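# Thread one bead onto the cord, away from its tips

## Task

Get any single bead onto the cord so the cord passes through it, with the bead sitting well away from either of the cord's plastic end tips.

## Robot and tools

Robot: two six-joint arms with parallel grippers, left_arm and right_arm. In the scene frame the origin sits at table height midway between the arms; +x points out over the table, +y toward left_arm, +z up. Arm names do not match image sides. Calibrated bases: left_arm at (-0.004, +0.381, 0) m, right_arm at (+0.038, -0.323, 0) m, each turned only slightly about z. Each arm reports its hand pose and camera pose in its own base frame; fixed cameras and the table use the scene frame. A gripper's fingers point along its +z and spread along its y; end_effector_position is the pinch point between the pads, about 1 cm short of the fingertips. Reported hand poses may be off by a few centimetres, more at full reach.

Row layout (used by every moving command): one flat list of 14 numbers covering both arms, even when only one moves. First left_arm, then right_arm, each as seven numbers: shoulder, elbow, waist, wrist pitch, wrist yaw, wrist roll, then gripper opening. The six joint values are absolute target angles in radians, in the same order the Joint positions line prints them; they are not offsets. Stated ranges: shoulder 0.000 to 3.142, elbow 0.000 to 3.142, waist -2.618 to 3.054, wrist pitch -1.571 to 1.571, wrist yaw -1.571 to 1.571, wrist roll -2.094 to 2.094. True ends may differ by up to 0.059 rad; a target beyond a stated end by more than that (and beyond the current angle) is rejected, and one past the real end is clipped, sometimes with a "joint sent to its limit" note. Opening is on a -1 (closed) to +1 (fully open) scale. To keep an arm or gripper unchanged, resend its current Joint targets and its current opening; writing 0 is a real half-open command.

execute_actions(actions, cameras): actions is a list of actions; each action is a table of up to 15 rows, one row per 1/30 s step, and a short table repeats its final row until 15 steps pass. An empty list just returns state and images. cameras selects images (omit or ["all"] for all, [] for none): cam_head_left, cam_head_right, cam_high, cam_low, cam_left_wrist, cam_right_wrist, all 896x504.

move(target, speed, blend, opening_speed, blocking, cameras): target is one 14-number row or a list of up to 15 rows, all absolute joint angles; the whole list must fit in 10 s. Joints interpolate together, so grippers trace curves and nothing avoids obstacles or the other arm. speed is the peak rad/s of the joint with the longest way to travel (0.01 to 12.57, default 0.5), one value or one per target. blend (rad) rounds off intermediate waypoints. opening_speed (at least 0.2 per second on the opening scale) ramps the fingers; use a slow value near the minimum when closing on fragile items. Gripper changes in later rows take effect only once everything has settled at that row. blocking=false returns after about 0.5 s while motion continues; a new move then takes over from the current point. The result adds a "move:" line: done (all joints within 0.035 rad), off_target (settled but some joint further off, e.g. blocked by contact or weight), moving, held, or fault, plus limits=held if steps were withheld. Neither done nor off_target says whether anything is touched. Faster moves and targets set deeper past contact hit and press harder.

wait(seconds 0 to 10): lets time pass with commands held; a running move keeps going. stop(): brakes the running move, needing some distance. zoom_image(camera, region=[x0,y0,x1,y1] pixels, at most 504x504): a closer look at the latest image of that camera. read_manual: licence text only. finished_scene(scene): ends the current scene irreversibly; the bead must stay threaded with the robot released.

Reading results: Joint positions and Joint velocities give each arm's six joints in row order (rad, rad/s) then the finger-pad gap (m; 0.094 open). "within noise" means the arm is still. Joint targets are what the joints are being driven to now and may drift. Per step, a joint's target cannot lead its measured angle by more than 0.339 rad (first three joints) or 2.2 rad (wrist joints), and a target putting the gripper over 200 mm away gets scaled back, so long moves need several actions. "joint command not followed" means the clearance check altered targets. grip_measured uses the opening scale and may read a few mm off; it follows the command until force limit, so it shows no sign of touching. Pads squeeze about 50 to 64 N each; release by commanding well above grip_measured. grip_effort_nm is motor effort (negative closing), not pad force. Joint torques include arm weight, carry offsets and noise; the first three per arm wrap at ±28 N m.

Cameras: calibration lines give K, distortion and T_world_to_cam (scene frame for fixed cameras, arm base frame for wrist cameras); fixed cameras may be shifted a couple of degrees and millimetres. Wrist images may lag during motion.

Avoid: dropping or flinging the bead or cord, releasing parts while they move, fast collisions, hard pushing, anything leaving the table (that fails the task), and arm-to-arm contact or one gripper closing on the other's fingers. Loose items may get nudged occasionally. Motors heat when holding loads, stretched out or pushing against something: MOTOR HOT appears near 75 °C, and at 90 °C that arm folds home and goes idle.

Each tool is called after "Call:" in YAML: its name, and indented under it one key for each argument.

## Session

Call:
execute_actions:
  actions: []

Scene clock: 0.00 s.
left_arm: end_effector_position=(+0.4037, +0.0121, +0.1102) grip_measured=+1.000 grip_effort_nm=n/a end_effector_quat_wxyz=(+0.590, -0.022, +0.806, +0.037) | right_arm: end_effector_position=(+0.4107, -0.0136, +0.1308) grip_measured=+1.000 grip_effort_nm=n/a end_effector_quat_wxyz=(+0.636, +0.016, +0.771, -0.041)
Joint names: [shoulder, elbow, waist, wrist pitch, wrist yaw, wrist roll]
Joint positions: left_arm=[1.534 0.395 -0.018 0.833 -0.104 0.002 0.094] | right_arm=[1.572 0.383 0.002 0.999 0.086 -0.027 0.094]
Joint velocities: within noise
Joint torques (N m): no reading
Heat: left arm: 28 °C; right arm: 28 °C.
Joint targets: left_arm=[1.523 0.406 -0.018 0.843 -0.105 0.001] | right_arm=[1.561 0.393 0.002 1.008 0.087 -0.027]
Tool commands: left_gripper/opening=+1.0 right_gripper/opening=+1.0
camera_calibration:
cam_left_wrist: T_world_to_cam=[[0.0385987, -0.987031, -0.155819, 0.0179727], [-0.870684, 0.0432949, -0.489933, 0.430825], [0.490326, 0.15458, -0.857721, 0.00785137], [0, 0, 0, 1]] pos_world=[0.370569, -0.00212655, 0.22061]
cam_right_wrist: T_world_to_cam=[[-0.0964662, -0.993725, -0.0566169, 0.0354012], [-0.795915, 0.11117, -0.595113, 0.431394], [0.597673, -0.012346, -0.801645, -0.0248206], [0, 0, 0, 1]] pos_world=[0.361603, -0.0130855, 0.238835]

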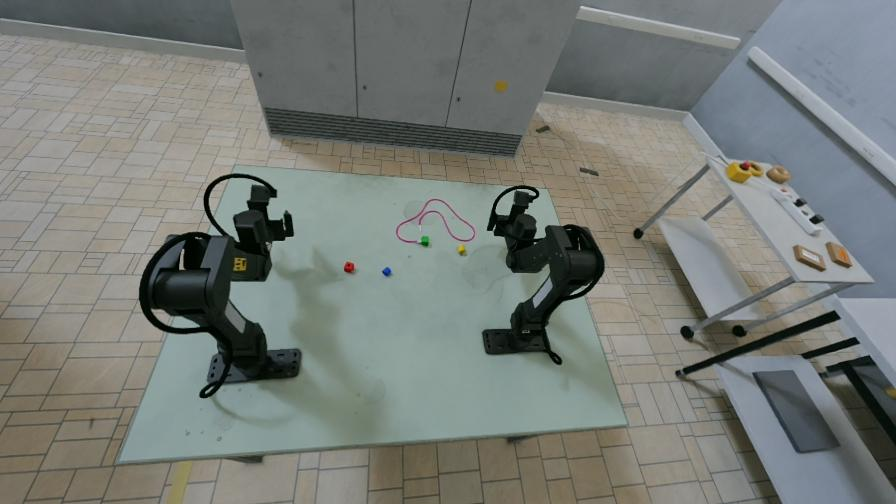

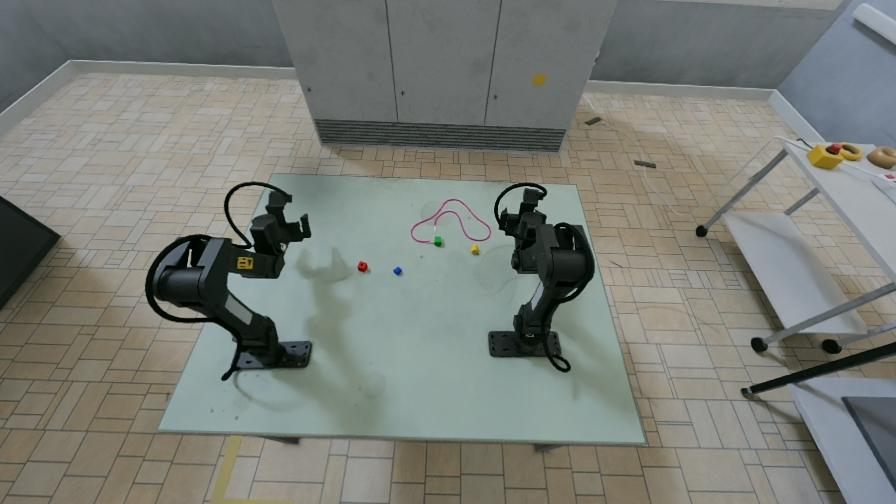

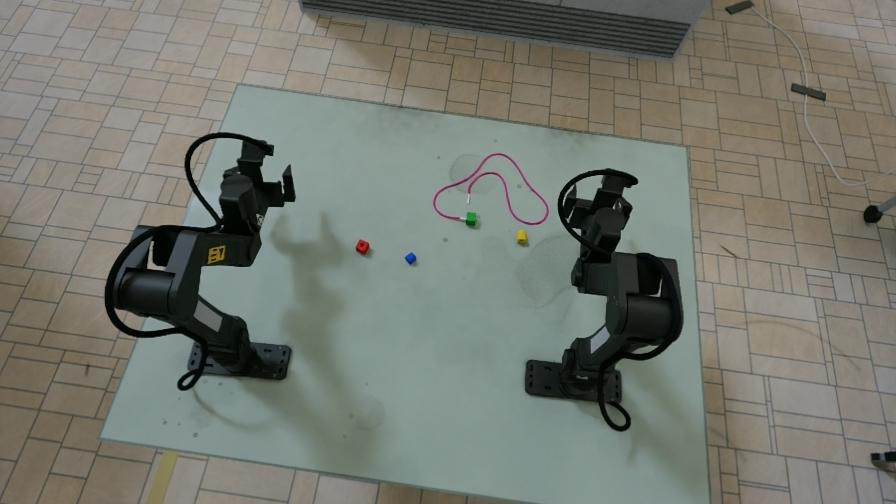

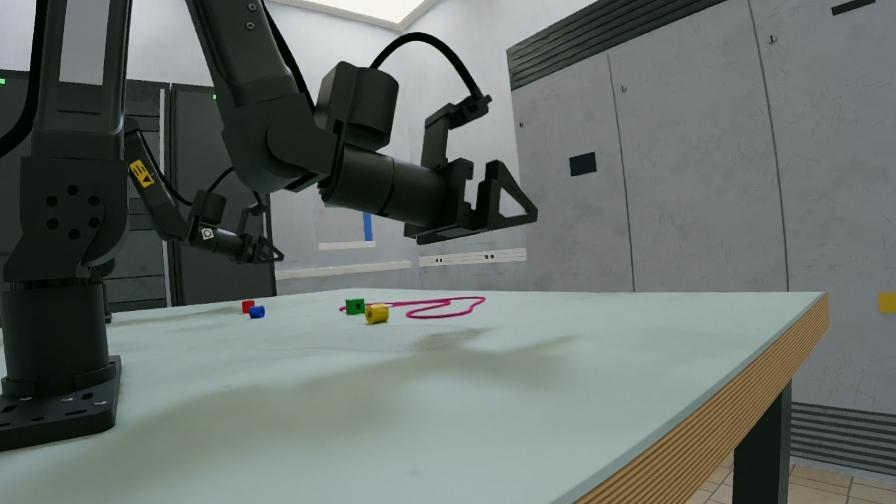

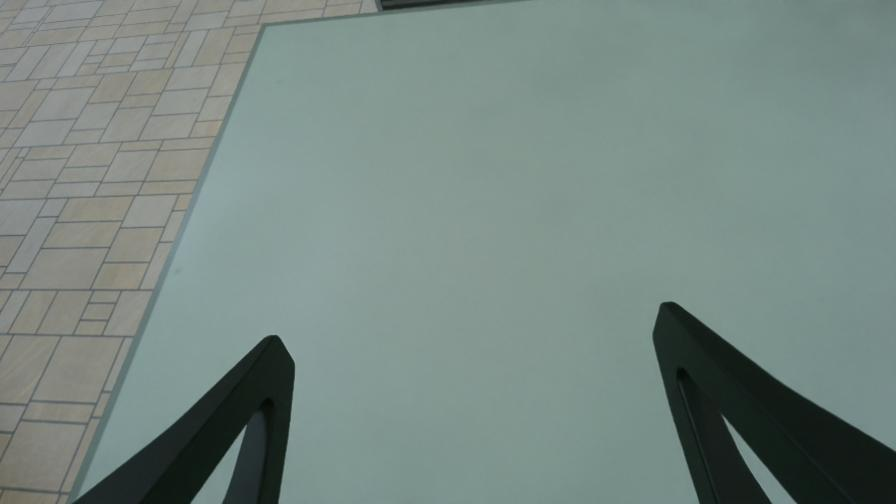

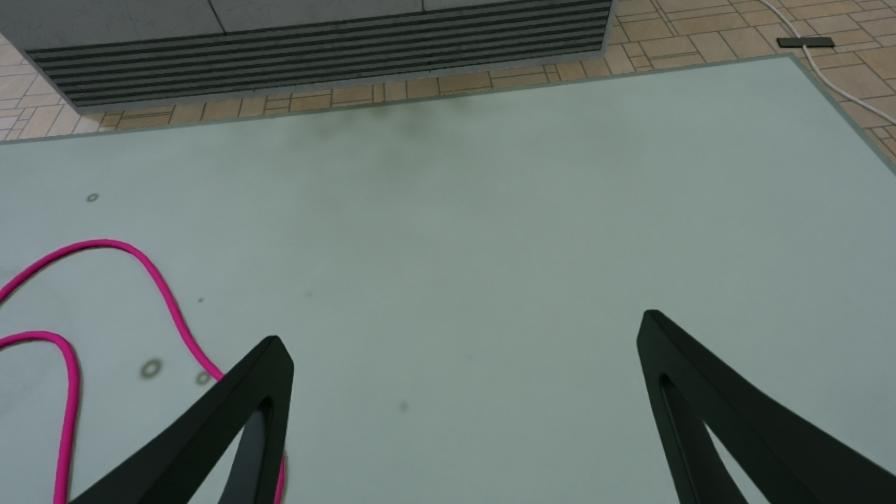

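Call:
zoom_image:
  camera: "cam_high"
  region: [420, 140, 560, 250]

Call:
zoom_image:
  camera: "cam_high"
  region: [340, 215, 460, 285]

Call:
zoom_image:
  camera: "cam_low"
  region: [220, 280, 500, 340]

Call:
zoom_image:
  camera: "cam_high"
  region: [445, 185, 495, 235]

Scaled by 3.600 from the camera's 896x504 image, which has a finer 1280x720 frame.

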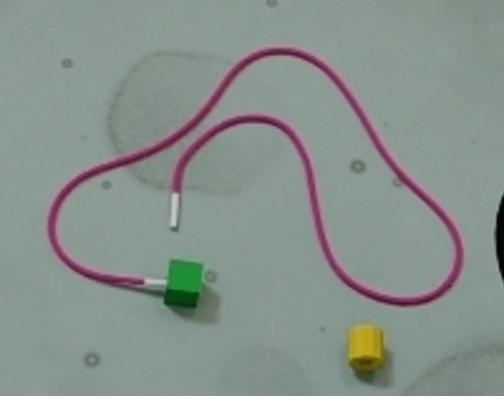

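Scaled by 4.200 from the camera's 896x504 image, which has a finer 1280x720 frame.

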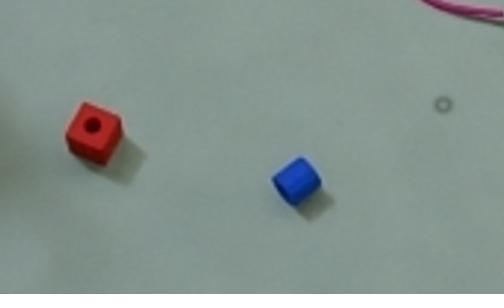

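Scaled by 1.800 from the camera's 896x504 image, which has a finer 1280x720 frame.

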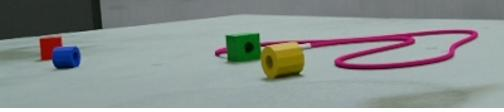

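Scaled by 10.080 from the camera's 896x504 image, which has a finer 1280x720 frame.

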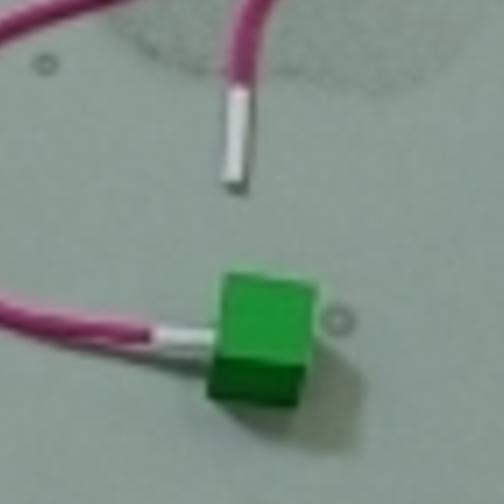

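Call:
move:
  target:
    - [1.523,0.406,-0.018,0.843,-0.105,0.001,1.0,2.178,2.0,0.726,-1.388,0.0,-0.70,-0.1]
    - [1.523,0.406,-0.018,0.843,-0.105,0.001,1.0,2.622,2.55,0.726,-1.487,0.0,-0.70,-0.1]
  speed: [1.0, 0.6]
  blend: [0.1, 0]
  cameras: ["cam_high", "cam_right_wrist", "cam_low"]

Call:
zoom_image:
  camera: "cam_high"
  region: [410, 180, 490, 240]

Scene clock: 310.47 s.
left_arm: end_effector_position=(+0.4032, +0.0122, +0.1087) grip_measured=+1.000 grip_effort_nm=0.007 end_effector_quat_wxyz=(+0.588, -0.022, +0.808, +0.037) | right_arm: end_effector_position=(+0.3711, +0.3299, +0.0401) grip_measured=-0.097 grip_effort_nm=-0.168 end_effector_quat_wxyz=(-0.001, -0.653, +0.758, -0.005)
Joint names: [shoulder, elbow, waist, wrist pitch, wrist yaw, wrist roll]
Joint positions: left_arm=[1.534 0.395 -0.018 0.826 -0.104 0.002 0.094] | right_arm=[2.608 2.509 0.728 -1.473 0.01 -0.694 0.042]
Joint velocities: within noise
Joint torques (N m): left_arm=[-5.93 5.68 0.03 1.68 -0.04 -0.02] | right_arm=[-12.94 9.01 -0.23 -0.12 -0.11 -0.05]
Heat: left arm: 33 °C; right arm: 34 °C.
Joint targets: left_arm=[1.523 0.406 -0.018 0.843 -0.105 0.001] | right_arm=[2.622 2.550 0.726 -1.487 0.000 -0.700]
move: off_target (right_arm); right_arm: the elbow is farthest, 0.041 rad from its target
camera_calibration:
cam_right_wrist: T_world_to_cam=[[0.968981, -0.247021, 0.00748124, -0.276473], [-0.185829, -0.708322, 0.68099, 0.300427], [-0.16292, -0.661257, -0.732254, 0.423865], [0, 0, 0, 1]] pos_world=[0.392782, 0.424788, 0.107858]
Images, in order (width x height): cam_high 896x504, cam_low 896x504, cam_right_wrist 896x504.

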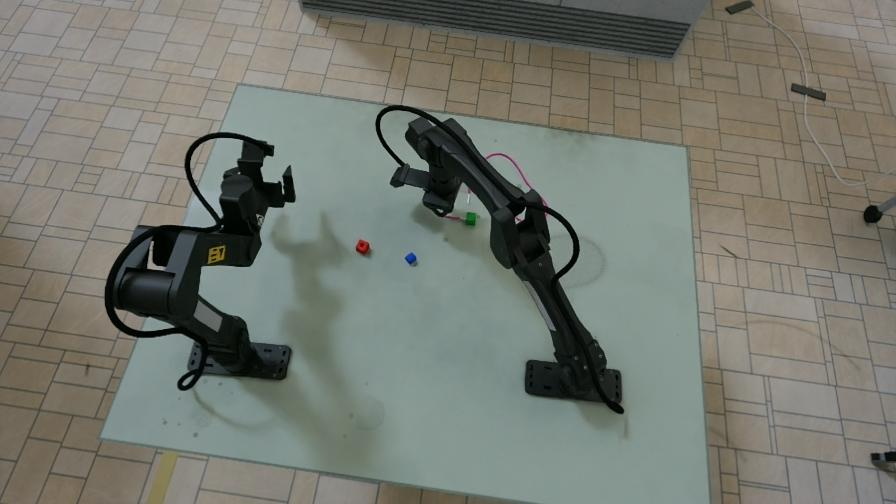

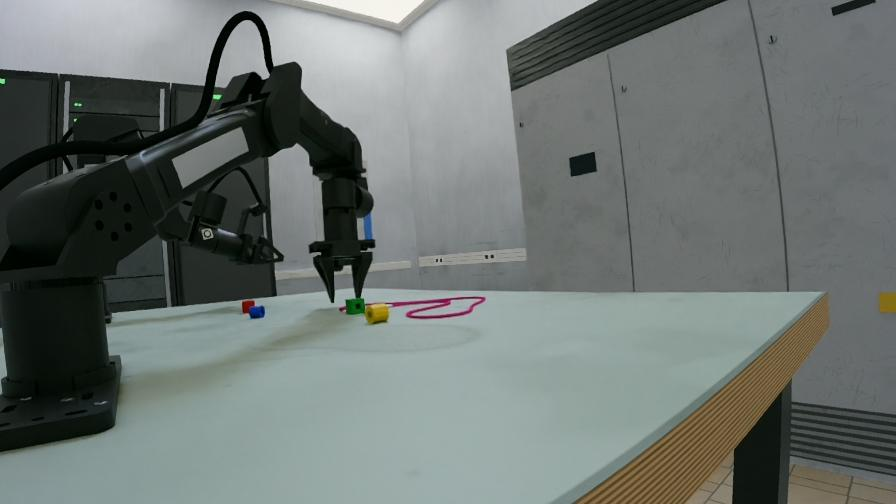

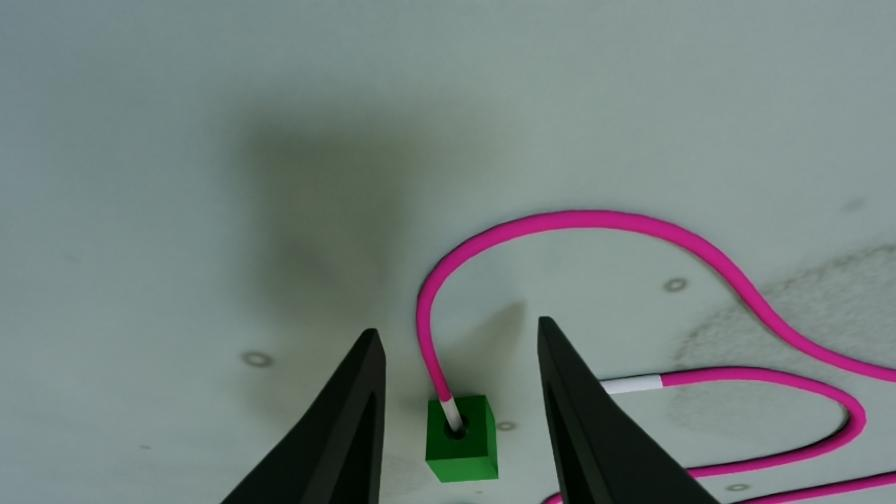

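Scaled by 6.300 from the camera's 896x504 image, which has a finer 1280x720 frame.

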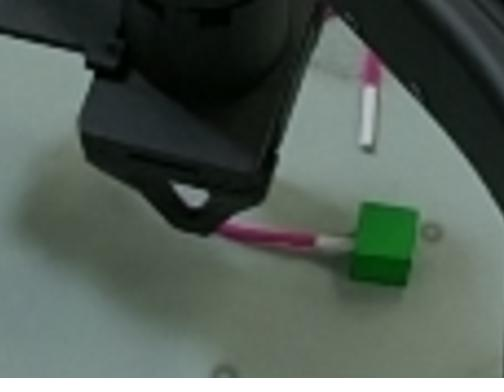

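Call:
move:
  target: [1.523,0.406,-0.018,0.843,-0.105,0.001,1.0,2.490,2.312,0.745,-1.352,0.0,-0.70,-0.1]
  speed: 0.3
  cameras: ["cam_right_wrist"]

Scene clock: 346.00 s.
left_arm: end_effector_position=(+0.4032, +0.0122, +0.1087) grip_measured=+1.000 grip_effort_nm=0.002 end_effector_quat_wxyz=(+0.588, -0.022, +0.808, +0.037) | right_arm: end_effector_position=(+0.3604, +0.3256, +0.0272) grip_measured=-0.097 grip_effort_nm=-0.159 end_effector_quat_wxyz=(-0.008, -0.656, +0.755, -0.005)
Joint names: [shoulder, elbow, waist, wrist pitch, wrist yaw, wrist roll]
Joint positions: left_arm=[1.534 0.395 -0.018 0.826 -0.104 0.002 0.094] | right_arm=[2.541 2.332 0.737 -1.378 0.01 -0.695 0.042]
Joint velocities: within noise
Joint torques (N m): left_arm=[-5.91 5.68 0.03 1.69 -0.05 -0.03] | right_arm=[-17.87 4.4 0.79 0.22 -0.1 -0.04]
Heat: left arm: 33 °C; right arm: 30 °C.
Joint targets: left_arm=[1.523 0.406 -0.018 0.843 -0.105 0.001] | right_arm=[2.490 2.312 0.745 -1.352 0.000 -0.700]
move: off_target (right_arm); right_arm: the shoulder is farthest, 0.051 rad from its target
camera_calibration:
cam_right_wrist: T_world_to_cam=[[0.971327, -0.237745, -0.00040394, -0.270725], [-0.171701, -0.702673, 0.690485, 0.297048], [-0.164443, -0.670618, -0.723347, 0.413153], [0, 0, 0, 1]] pos_world=[0.381907, 0.421432, 0.0936364]
Images, in order (width x height): cam_right_wrist 896x504.

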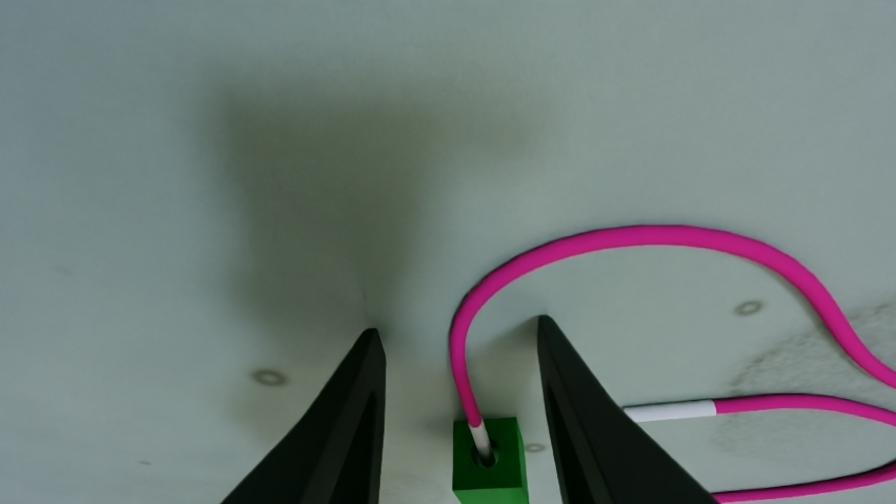

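Call:
move:
  target: [1.523,0.406,-0.018,0.843,-0.105,0.001,1.0,2.490,2.312,0.745,-1.352,0.0,-0.70,-1.0]
  opening_speed: 0.7
  cameras: ["cam_right_wrist", "cam_high", "cam_low"]

Call:
zoom_image:
  camera: "cam_high"
  region: [410, 180, 490, 240]

Call:
zoom_image:
  camera: "cam_low"
  region: [300, 260, 400, 330]

Scene clock: 354.43 s.
left_arm: end_effector_position=(+0.4032, +0.0122, +0.1087) grip_measured=+1.000 grip_effort_nm=0.002 end_effector_quat_wxyz=(+0.588, -0.022, +0.808, +0.037) | right_arm: end_effector_position=(+0.3618, +0.3269, +0.0271) grip_measured=-0.953 grip_effort_nm=-1.023 end_effector_quat_wxyz=(-0.004, -0.656, +0.755, -0.005)
Joint names: [shoulder, elbow, waist, wrist pitch, wrist yaw, wrist roll]
Joint positions: left_arm=[1.534 0.395 -0.018 0.826 -0.104 0.002 0.094] | right_arm=[2.541 2.332 0.737 -1.37 0.01 -0.695 0.002]
Joint velocities: within noise
Joint torques (N m): left_arm=[-5.91 5.67 0.03 1.68 -0.04 -0.03] | right_arm=[-17.84 4.42 0.7 0.15 -0.12 -0.04]
Heat: left arm: 33 °C; right arm: 33 °C.
Joint targets: left_arm=[1.523 0.406 -0.018 0.843 -0.105 0.001] | right_arm=[2.490 2.312 0.745 -1.352 0.000 -0.700]
move: off_target (right_arm); right_arm: the shoulder is farthest, 0.051 rad from its target
camera_calibration:
cam_right_wrist: T_world_to_cam=[[0.971312, -0.237775, 0.00403854, -0.271942], [-0.175764, -0.70635, 0.685694, 0.301132], [-0.160188, -0.666733, -0.727878, 0.411517], [0, 0, 0, 1]] pos_world=[0.382989, 0.422416, 0.0941479]
Images, in order (width x height): cam_high 896x504, cam_low 896x504, cam_right_wrist 896x504.

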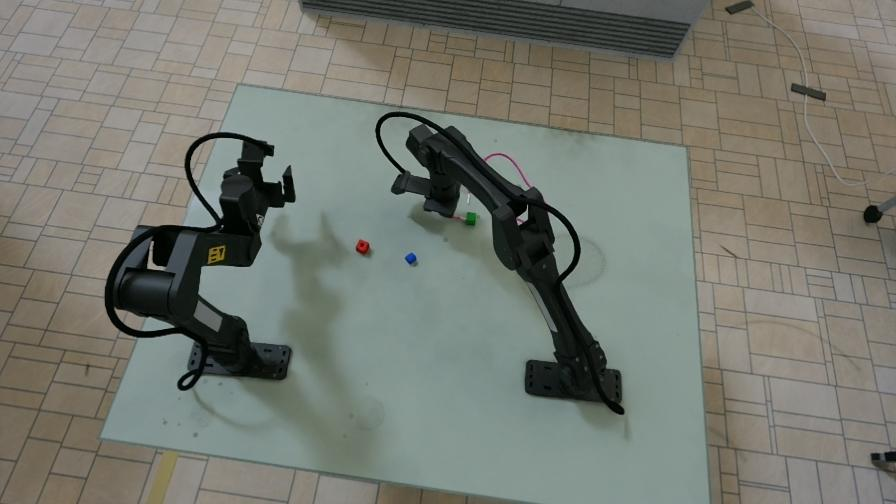

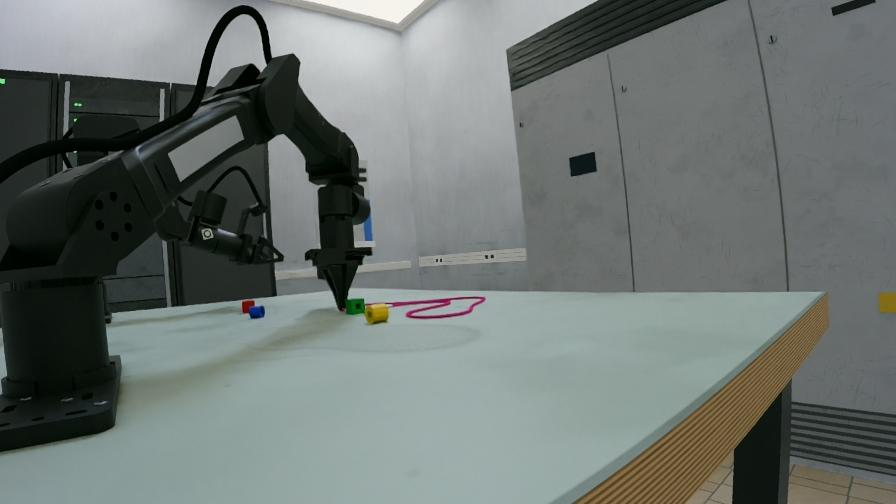

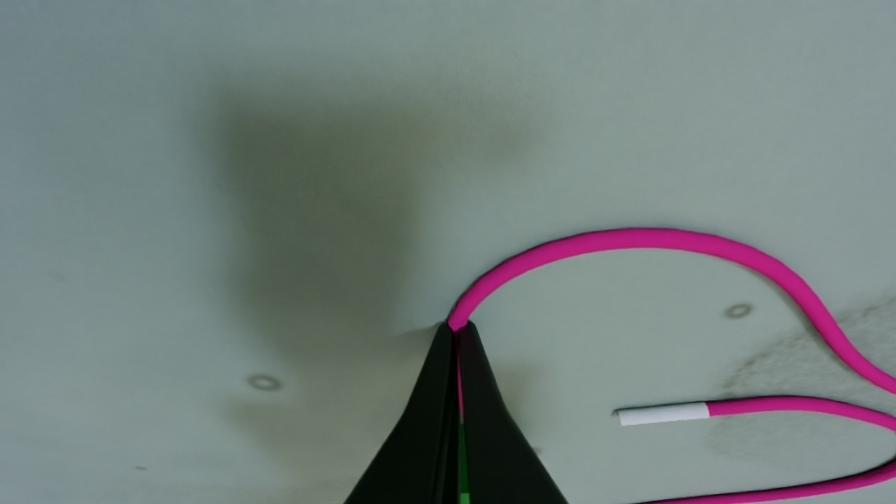

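Scaled by 6.300 from the camera's 896x504 image, which has a finer 1280x720 frame.

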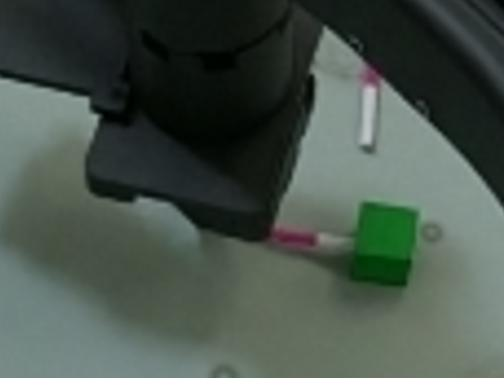

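Scaled by 5.040 from the camera's 896x504 image, which has a finer 1280x720 frame.

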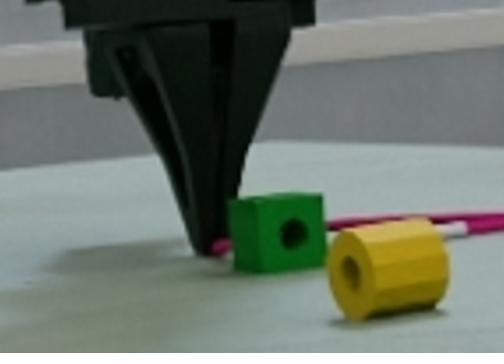

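Call:
move:
  target:
    - [1.523,0.406,-0.018,0.843,-0.105,0.001,1.0,2.478,2.302,0.735,-1.352,0.0,-0.77,-1.0]
    - [1.523,0.406,-0.018,0.843,-0.105,0.001,1.0,2.371,2.101,0.691,-1.255,0.0,-0.90,-1.0]
  speed: [0.15, 0.25]
  cameras: ["cam_right_wrist", "cam_high", "cam_low"]

Call:
zoom_image:
  camera: "cam_high"
  region: [410, 180, 490, 240]

Call:
zoom_image:
  camera: "cam_low"
  region: [300, 260, 400, 330]

Scene clock: 410.87 s.
left_arm: end_effector_position=(+0.4032, +0.0122, +0.1087) grip_measured=+1.000 grip_effort_nm=-0.002 end_effector_quat_wxyz=(+0.588, -0.022, +0.808, +0.037) | right_arm: end_effector_position=(+0.3575, +0.2997, +0.0262) grip_measured=-0.956 grip_effort_nm=-1.053 end_effector_quat_wxyz=(+0.009, +0.715, -0.699, +0.004)
Joint names: [shoulder, elbow, waist, wrist pitch, wrist yaw, wrist roll]
Joint positions: left_arm=[1.534 0.395 -0.018 0.826 -0.104 0.002 0.094] | right_arm=[2.427 2.119 0.7 -1.28 0.01 -0.893 0.002]
Joint velocities: within noise
Joint torques (N m): left_arm=[-5.91 5.68 0.02 1.68 -0.04 -0.02] | right_arm=[-17.51 4.52 -0.7 0.21 -0.11 -0.06]
Heat: left arm: 33 °C; right arm: 38 °C.
Joint targets: left_arm=[1.523 0.406 -0.018 0.843 -0.105 0.001] | right_arm=[2.371 2.101 0.691 -1.255 0.000 -0.900]
move: off_target (right_arm); right_arm: the shoulder is farthest, 0.056 rad from its target
camera_calibration:
cam_right_wrist: T_world_to_cam=[[0.996829, -0.0794085, -0.00507732, -0.330467], [-0.053924, -0.721084, 0.690746, 0.242411], [-0.0585123, -0.688282, -0.72308, 0.361999], [0, 0, 0, 1]] pos_world=[0.363672, 0.397714, 0.0926315]
Images, in order (width x height): cam_high 896x504, cam_low 896x504, cam_right_wrist 896x504.

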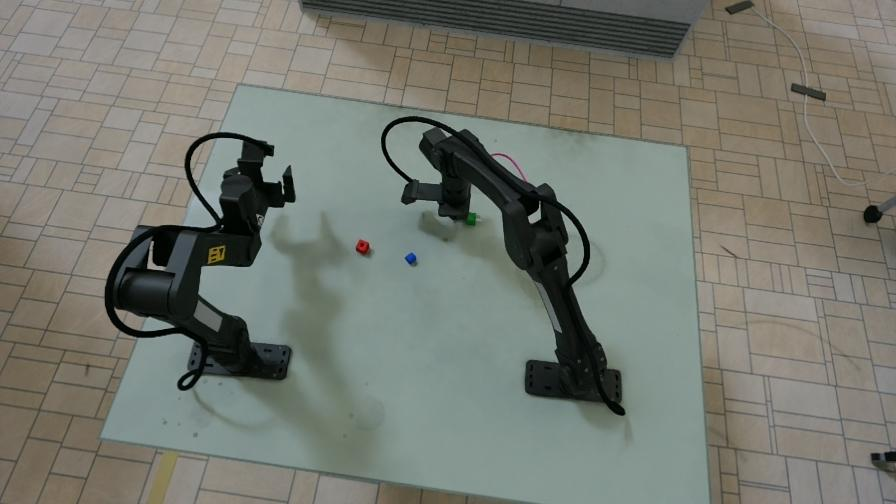

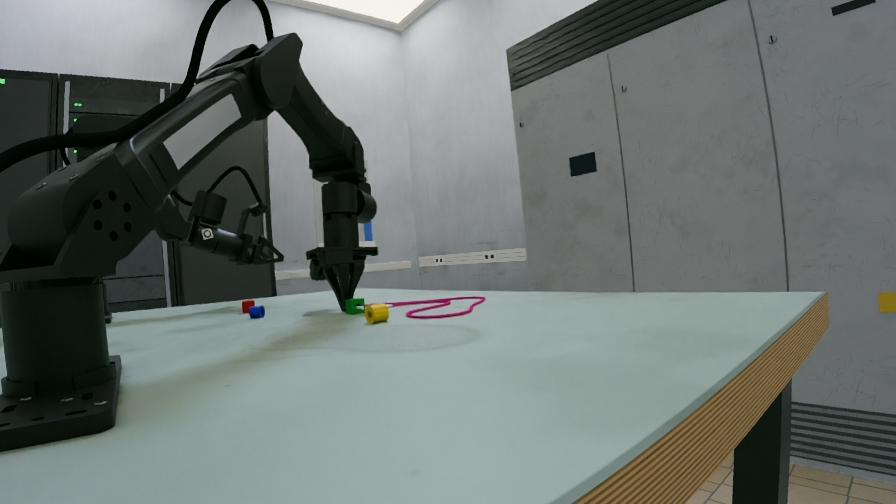

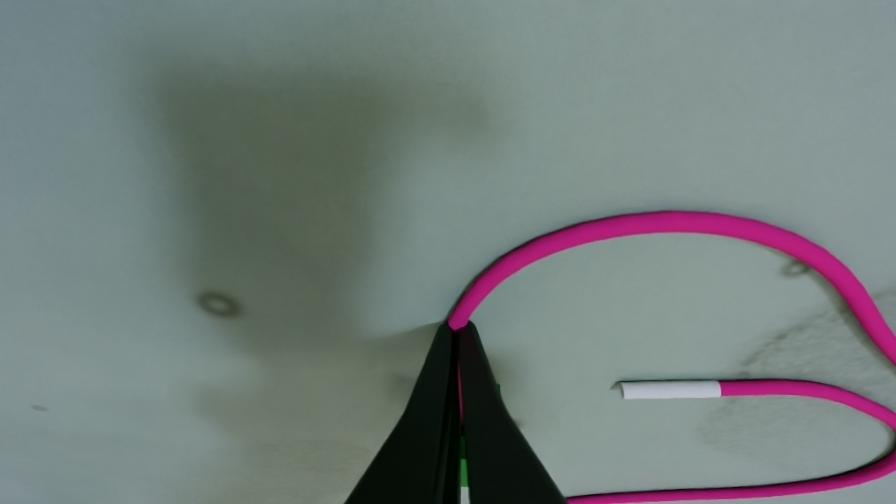

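Scaled by 6.300 from the camera's 896x504 image, which has a finer 1280x720 frame.

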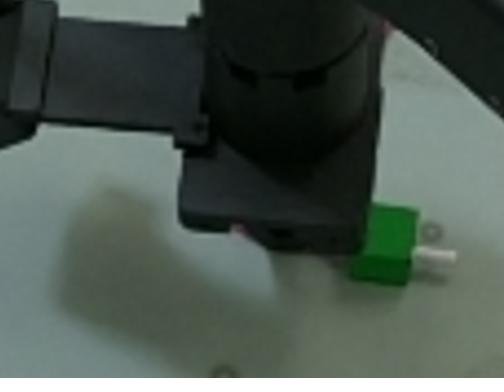

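Scaled by 5.040 from the camera's 896x504 image, which has a finer 1280x720 frame.

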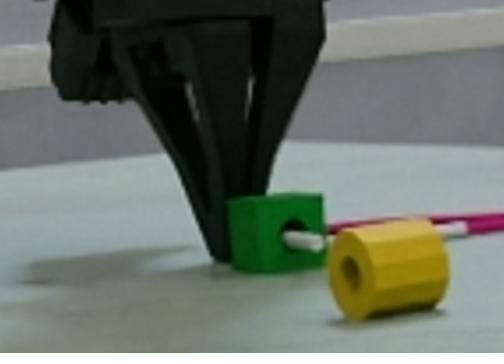

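Call:
move:
  target: [1.523,0.406,-0.018,0.843,-0.105,0.001,1.0,2.313,2.010,0.673,-1.205,0.0,-0.94,-1.0]
  speed: 0.25
  cameras: ["cam_right_wrist", "cam_high", "cam_low"]

Call:
zoom_image:
  camera: "cam_high"
  region: [410, 180, 490, 240]

Call:
zoom_image:
  camera: "cam_low"
  region: [300, 260, 400, 330]

Scene clock: 431.90 s.
left_arm: end_effector_position=(+0.4032, +0.0122, +0.1087) grip_measured=+1.000 grip_effort_nm=-0.002 end_effector_quat_wxyz=(+0.588, -0.022, +0.808, +0.037) | right_arm: end_effector_position=(+0.3584, +0.2883, +0.0278) grip_measured=-0.956 grip_effort_nm=-1.057 end_effector_quat_wxyz=(+0.001, +0.722, -0.692, +0.005)
Joint names: [shoulder, elbow, waist, wrist pitch, wrist yaw, wrist roll]
Joint positions: left_arm=[1.534 0.395 -0.018 0.826 -0.104 0.002 0.094] | right_arm=[2.371 2.027 0.679 -1.227 0.01 -0.933 0.002]
Joint velocities: within noise
Joint torques (N m): left_arm=[-5.93 5.68 0.02 1.68 -0.04 -0.03] | right_arm=[-17.37 4.64 -0.61 0.23 -0.1 -0.04]
Heat: left arm: 33 °C; right arm: 42 °C.
Joint targets: left_arm=[1.523 0.406 -0.018 0.843 -0.105 0.001] | right_arm=[2.313 2.010 0.673 -1.205 0.000 -0.940]
move: off_target (right_arm); right_arm: the shoulder is farthest, 0.058 rad from its target
camera_calibration:
cam_right_wrist: T_world_to_cam=[[0.998197, -0.0596408, 0.00677673, -0.338904], [-0.0482238, -0.729602, 0.68217, 0.233813], [-0.0357408, -0.681267, -0.731162, 0.345421], [0, 0, 0, 1]] pos_world=[0.361914, 0.385702, 0.0953557]
Images, in order (width x height): cam_high 896x504, cam_low 896x504, cam_right_wrist 896x504.

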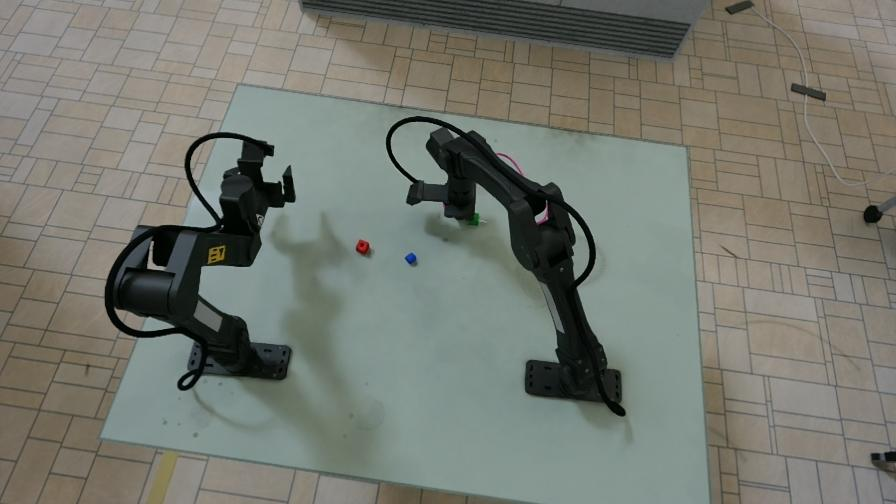

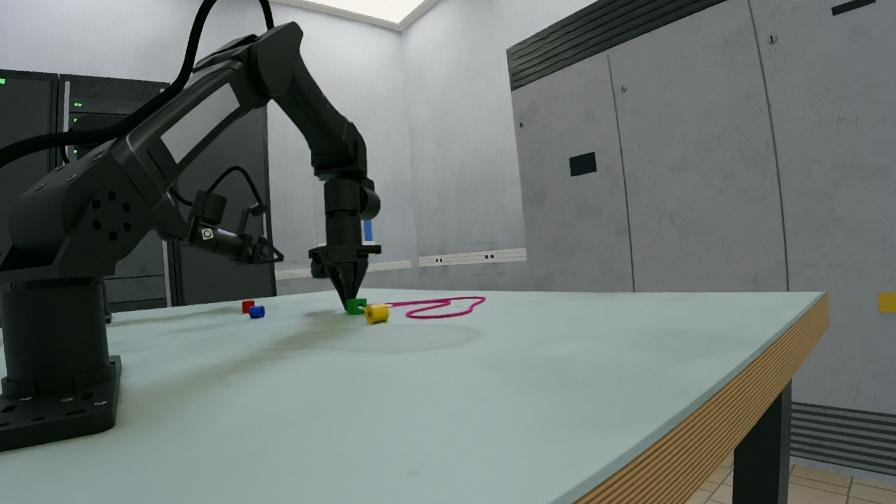

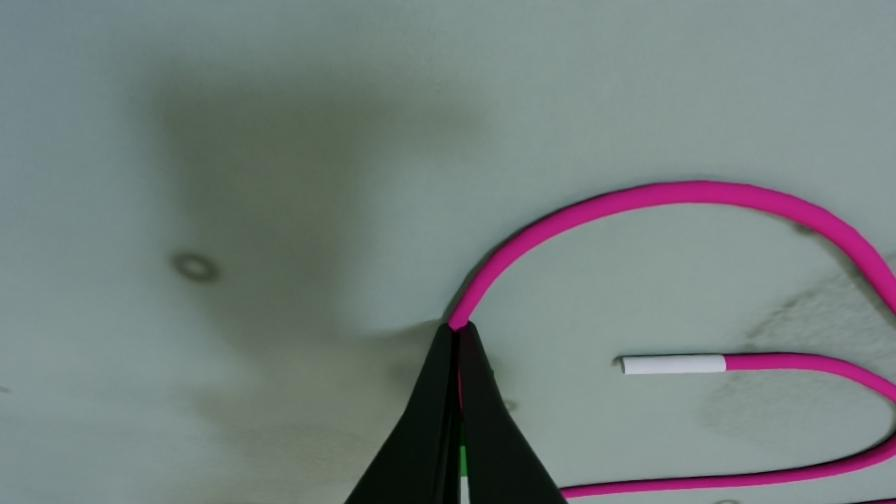

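Scaled by 6.300 from the camera's 896x504 image, which has a finer 1280x720 frame.

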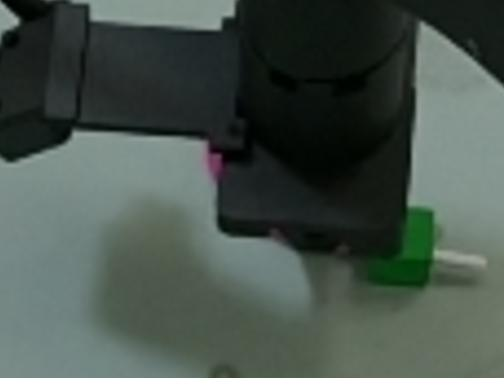

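Scaled by 5.040 from the camera's 896x504 image, which has a finer 1280x720 frame.

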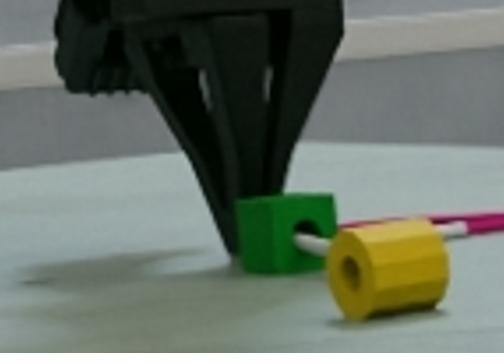

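Call:
move:
  target:
    - [1.523,0.406,-0.018,0.843,-0.105,0.001,1.0,2.313,2.010,0.676,-1.205,0.0,-0.94,-0.2]
    - [1.523,0.406,-0.018,0.843,-0.105,0.001,1.0,2.318,2.18,0.676,-1.361,0.0,-0.94,-0.2]
    - [1.523,0.406,-0.018,0.843,-0.105,0.001,1.0,2.149,1.831,0.552,-1.204,0.0,-1.028,-0.2]
  speed: [0.2, 0.35, 0.4]
  blend: [0, 0.02, 0]
  opening_speed: 1.0
  cameras: ["cam_right_wrist", "cam_high", "cam_low"]

Call:
zoom_image:
  camera: "cam_high"
  region: [430, 180, 510, 240]

Call:
zoom_image:
  camera: "cam_low"
  region: [300, 260, 400, 330]

Scene clock: 475.43 s.
left_arm: end_effector_position=(+0.4032, +0.0122, +0.1087) grip_measured=+1.000 grip_effort_nm=0.002 end_effector_quat_wxyz=(+0.588, -0.022, +0.808, +0.037) | right_arm: end_effector_position=(+0.3605, +0.2230, +0.0541) grip_measured=-0.203 grip_effort_nm=0.120 end_effector_quat_wxyz=(+0.006, +0.709, -0.705, +0.004)
Joint names: [shoulder, elbow, waist, wrist pitch, wrist yaw, wrist roll]
Joint positions: left_arm=[1.534 0.395 -0.018 0.826 -0.104 0.002 0.094] | right_arm=[2.203 1.847 0.556 -1.225 0.01 -1.02 0.037]
Joint velocities: within noise
Joint torques (N m): left_arm=[-5.91 5.68 0.03 1.68 -0.04 -0.03] | right_arm=[-15.87 4.66 -0.4 0.2 -0.1 -0.04]
Heat: left arm: 33 °C; right arm: 42 °C.
Joint targets: left_arm=[1.523 0.406 -0.018 0.843 -0.105 0.001] | right_arm=[2.149 1.831 0.552 -1.204 0.000 -1.028]
move: off_target (right_arm); right_arm: the shoulder is farthest, 0.054 rad from its target
camera_calibration:
cam_right_wrist: T_world_to_cam=[[0.995477, -0.0949916, -0.00121351, -0.335702], [-0.0682291, -0.723788, 0.686641, 0.174031], [-0.0661034, -0.683453, -0.726995, 0.331564], [0, 0, 0, 1]] pos_world=[0.367975, 0.320681, 0.121141]
Images, in order (width x height): cam_high 896x504, cam_low 896x504, cam_right_wrist 896x504.

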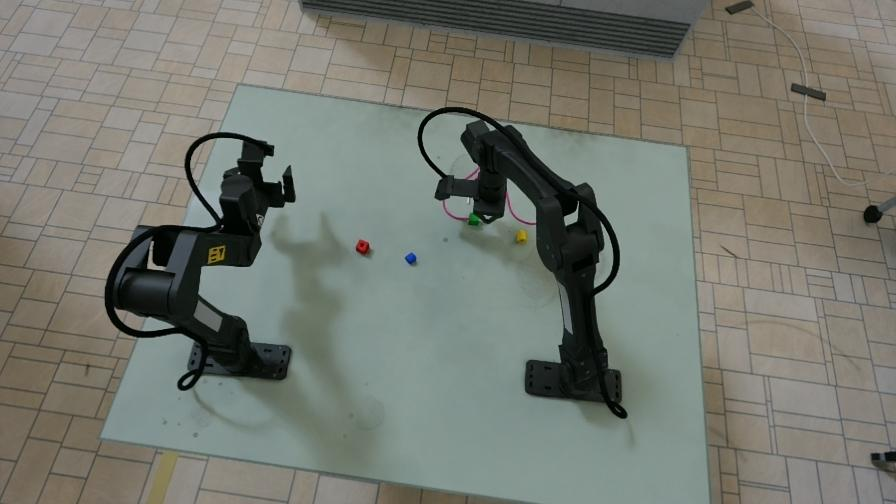

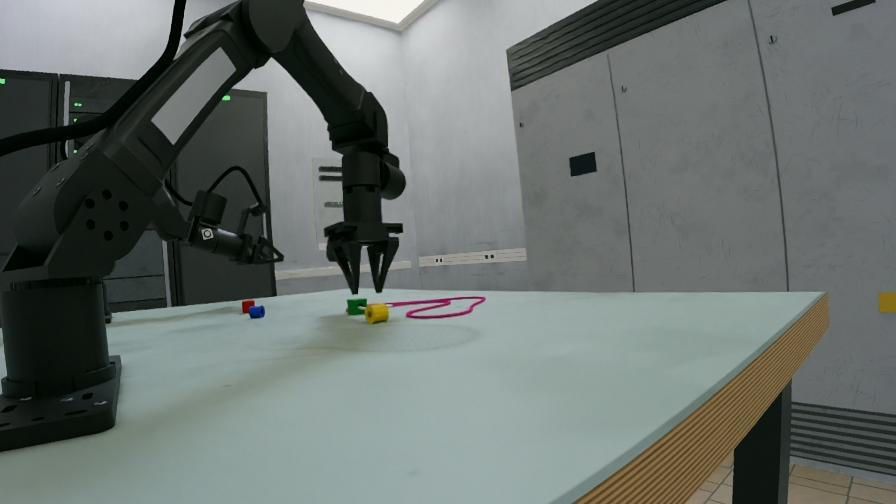

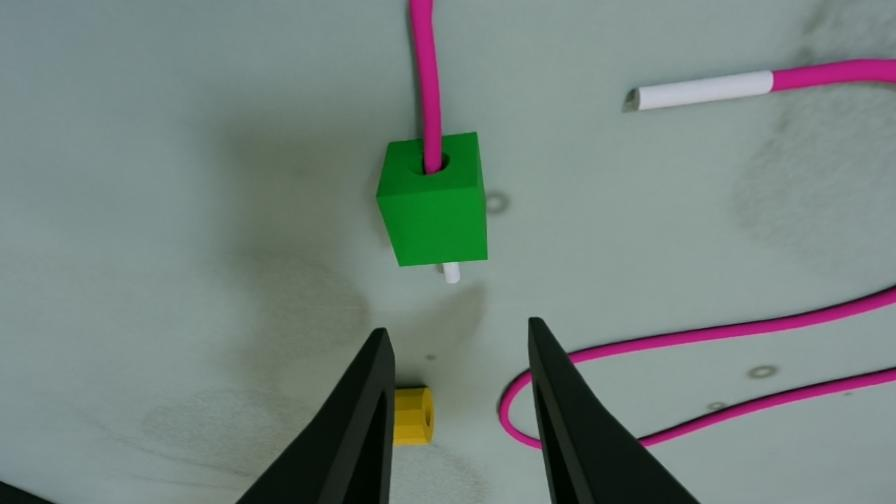

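Scaled by 6.300 from the camera's 896x504 image, which has a finer 1280x720 frame.

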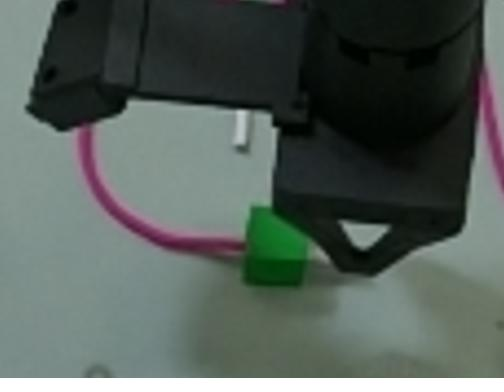

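Scaled by 5.040 from the camera's 896x504 image, which has a finer 1280x720 frame.

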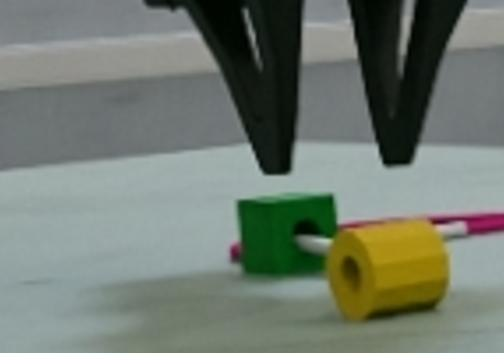

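Call:
move:
  target: [1.523,0.406,-0.018,0.843,-0.105,0.001,1.0,2.150,1.721,0.540,-1.083,0.0,-1.04,-0.2]
  speed: 0.15
  cameras: ["cam_right_wrist", "cam_high", "cam_low"]

Call:
zoom_image:
  camera: "cam_low"
  region: [300, 260, 400, 330]

Scene clock: 513.07 s.
left_arm: end_effector_position=(+0.4032, +0.0122, +0.1087) grip_measured=+1.000 grip_effort_nm=0.007 end_effector_quat_wxyz=(+0.588, -0.022, +0.808, +0.037) | right_arm: end_effector_position=(+0.3598, +0.2199, +0.0274) grip_measured=-0.203 grip_effort_nm=0.120 end_effector_quat_wxyz=(+0.000, +0.712, -0.703, +0.005)
Joint names: [shoulder, elbow, waist, wrist pitch, wrist yaw, wrist roll]
Joint positions: left_arm=[1.534 0.395 -0.018 0.826 -0.104 0.002 0.094] | right_arm=[2.201 1.736 0.551 -1.104 0.01 -1.033 0.037]
Joint velocities: within noise
Joint torques (N m): left_arm=[-5.91 5.68 0.03 1.68 -0.04 -0.03] | right_arm=[-15.47 4.68 -0.94 0.23 -0.1 -0.05]
Heat: left arm: 33 °C; right arm: 41 °C.
Joint targets: left_arm=[1.523 0.406 -0.018 0.843 -0.105 0.001] | right_arm=[2.150 1.721 0.540 -1.083 0.000 -1.040]
move: off_target (right_arm); right_arm: the shoulder is farthest, 0.051 rad from its target
camera_calibration:
cam_right_wrist: T_world_to_cam=[[0.996077, -0.0881531, 0.00777971, -0.337283], [-0.0697837, -0.728358, 0.681634, 0.191756], [-0.0544217, -0.679502, -0.731652, 0.304982], [0, 0, 0, 1]] pos_world=[0.365939, 0.31717, 0.0950574]
Images, in order (width x height): cam_high 896x504, cam_low 896x504, cam_right_wrist 896x504.

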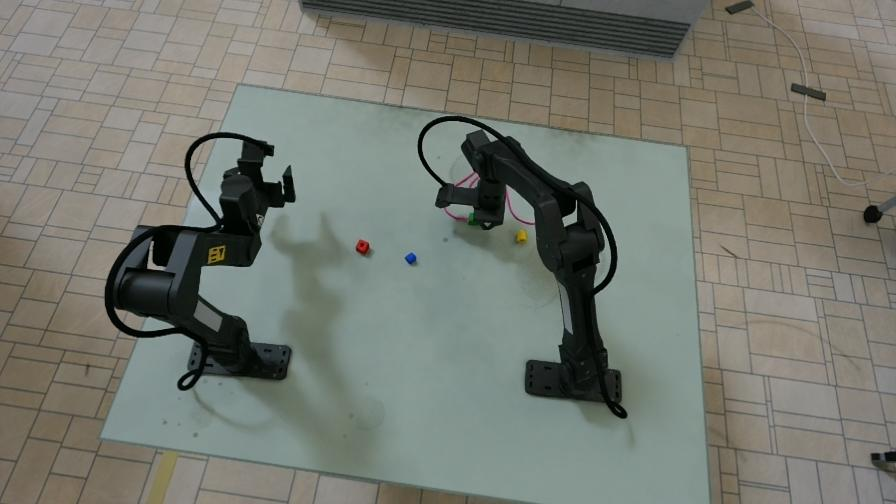

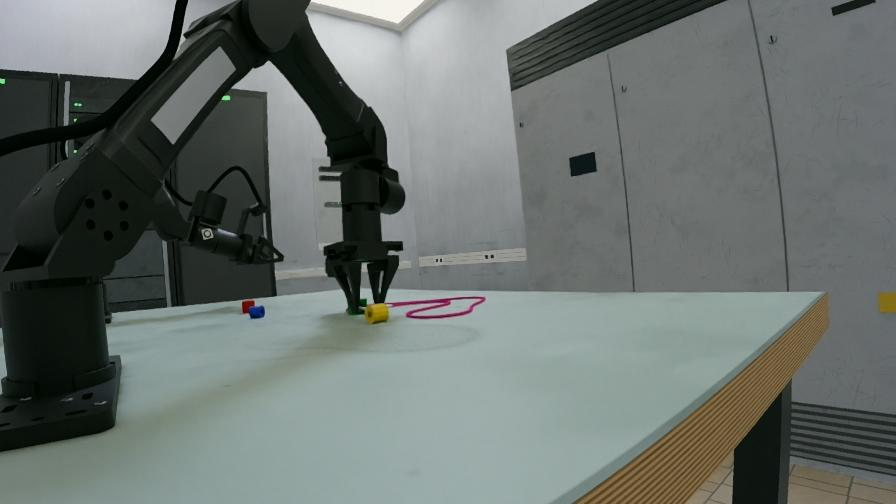

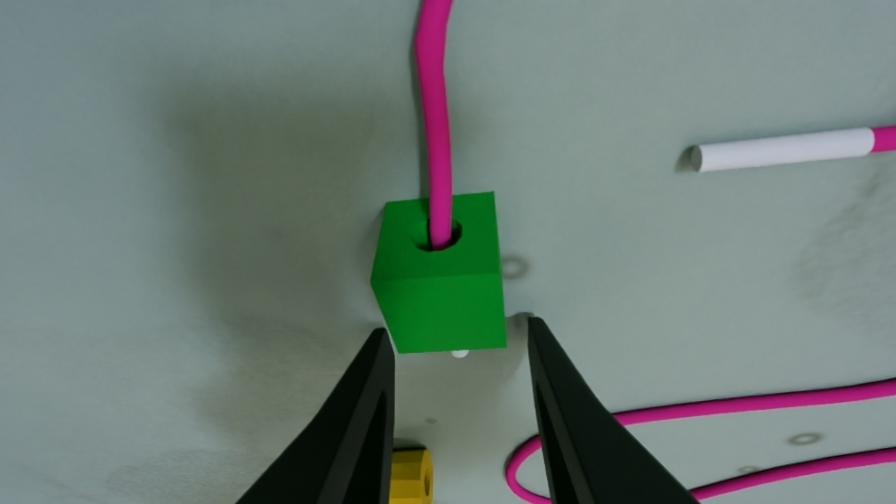

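Scaled by 5.040 from the camera's 896x504 image, which has a finer 1280x720 frame.

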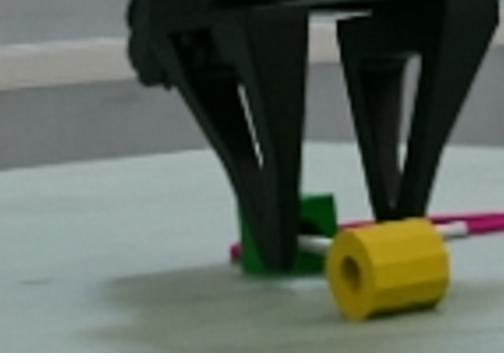

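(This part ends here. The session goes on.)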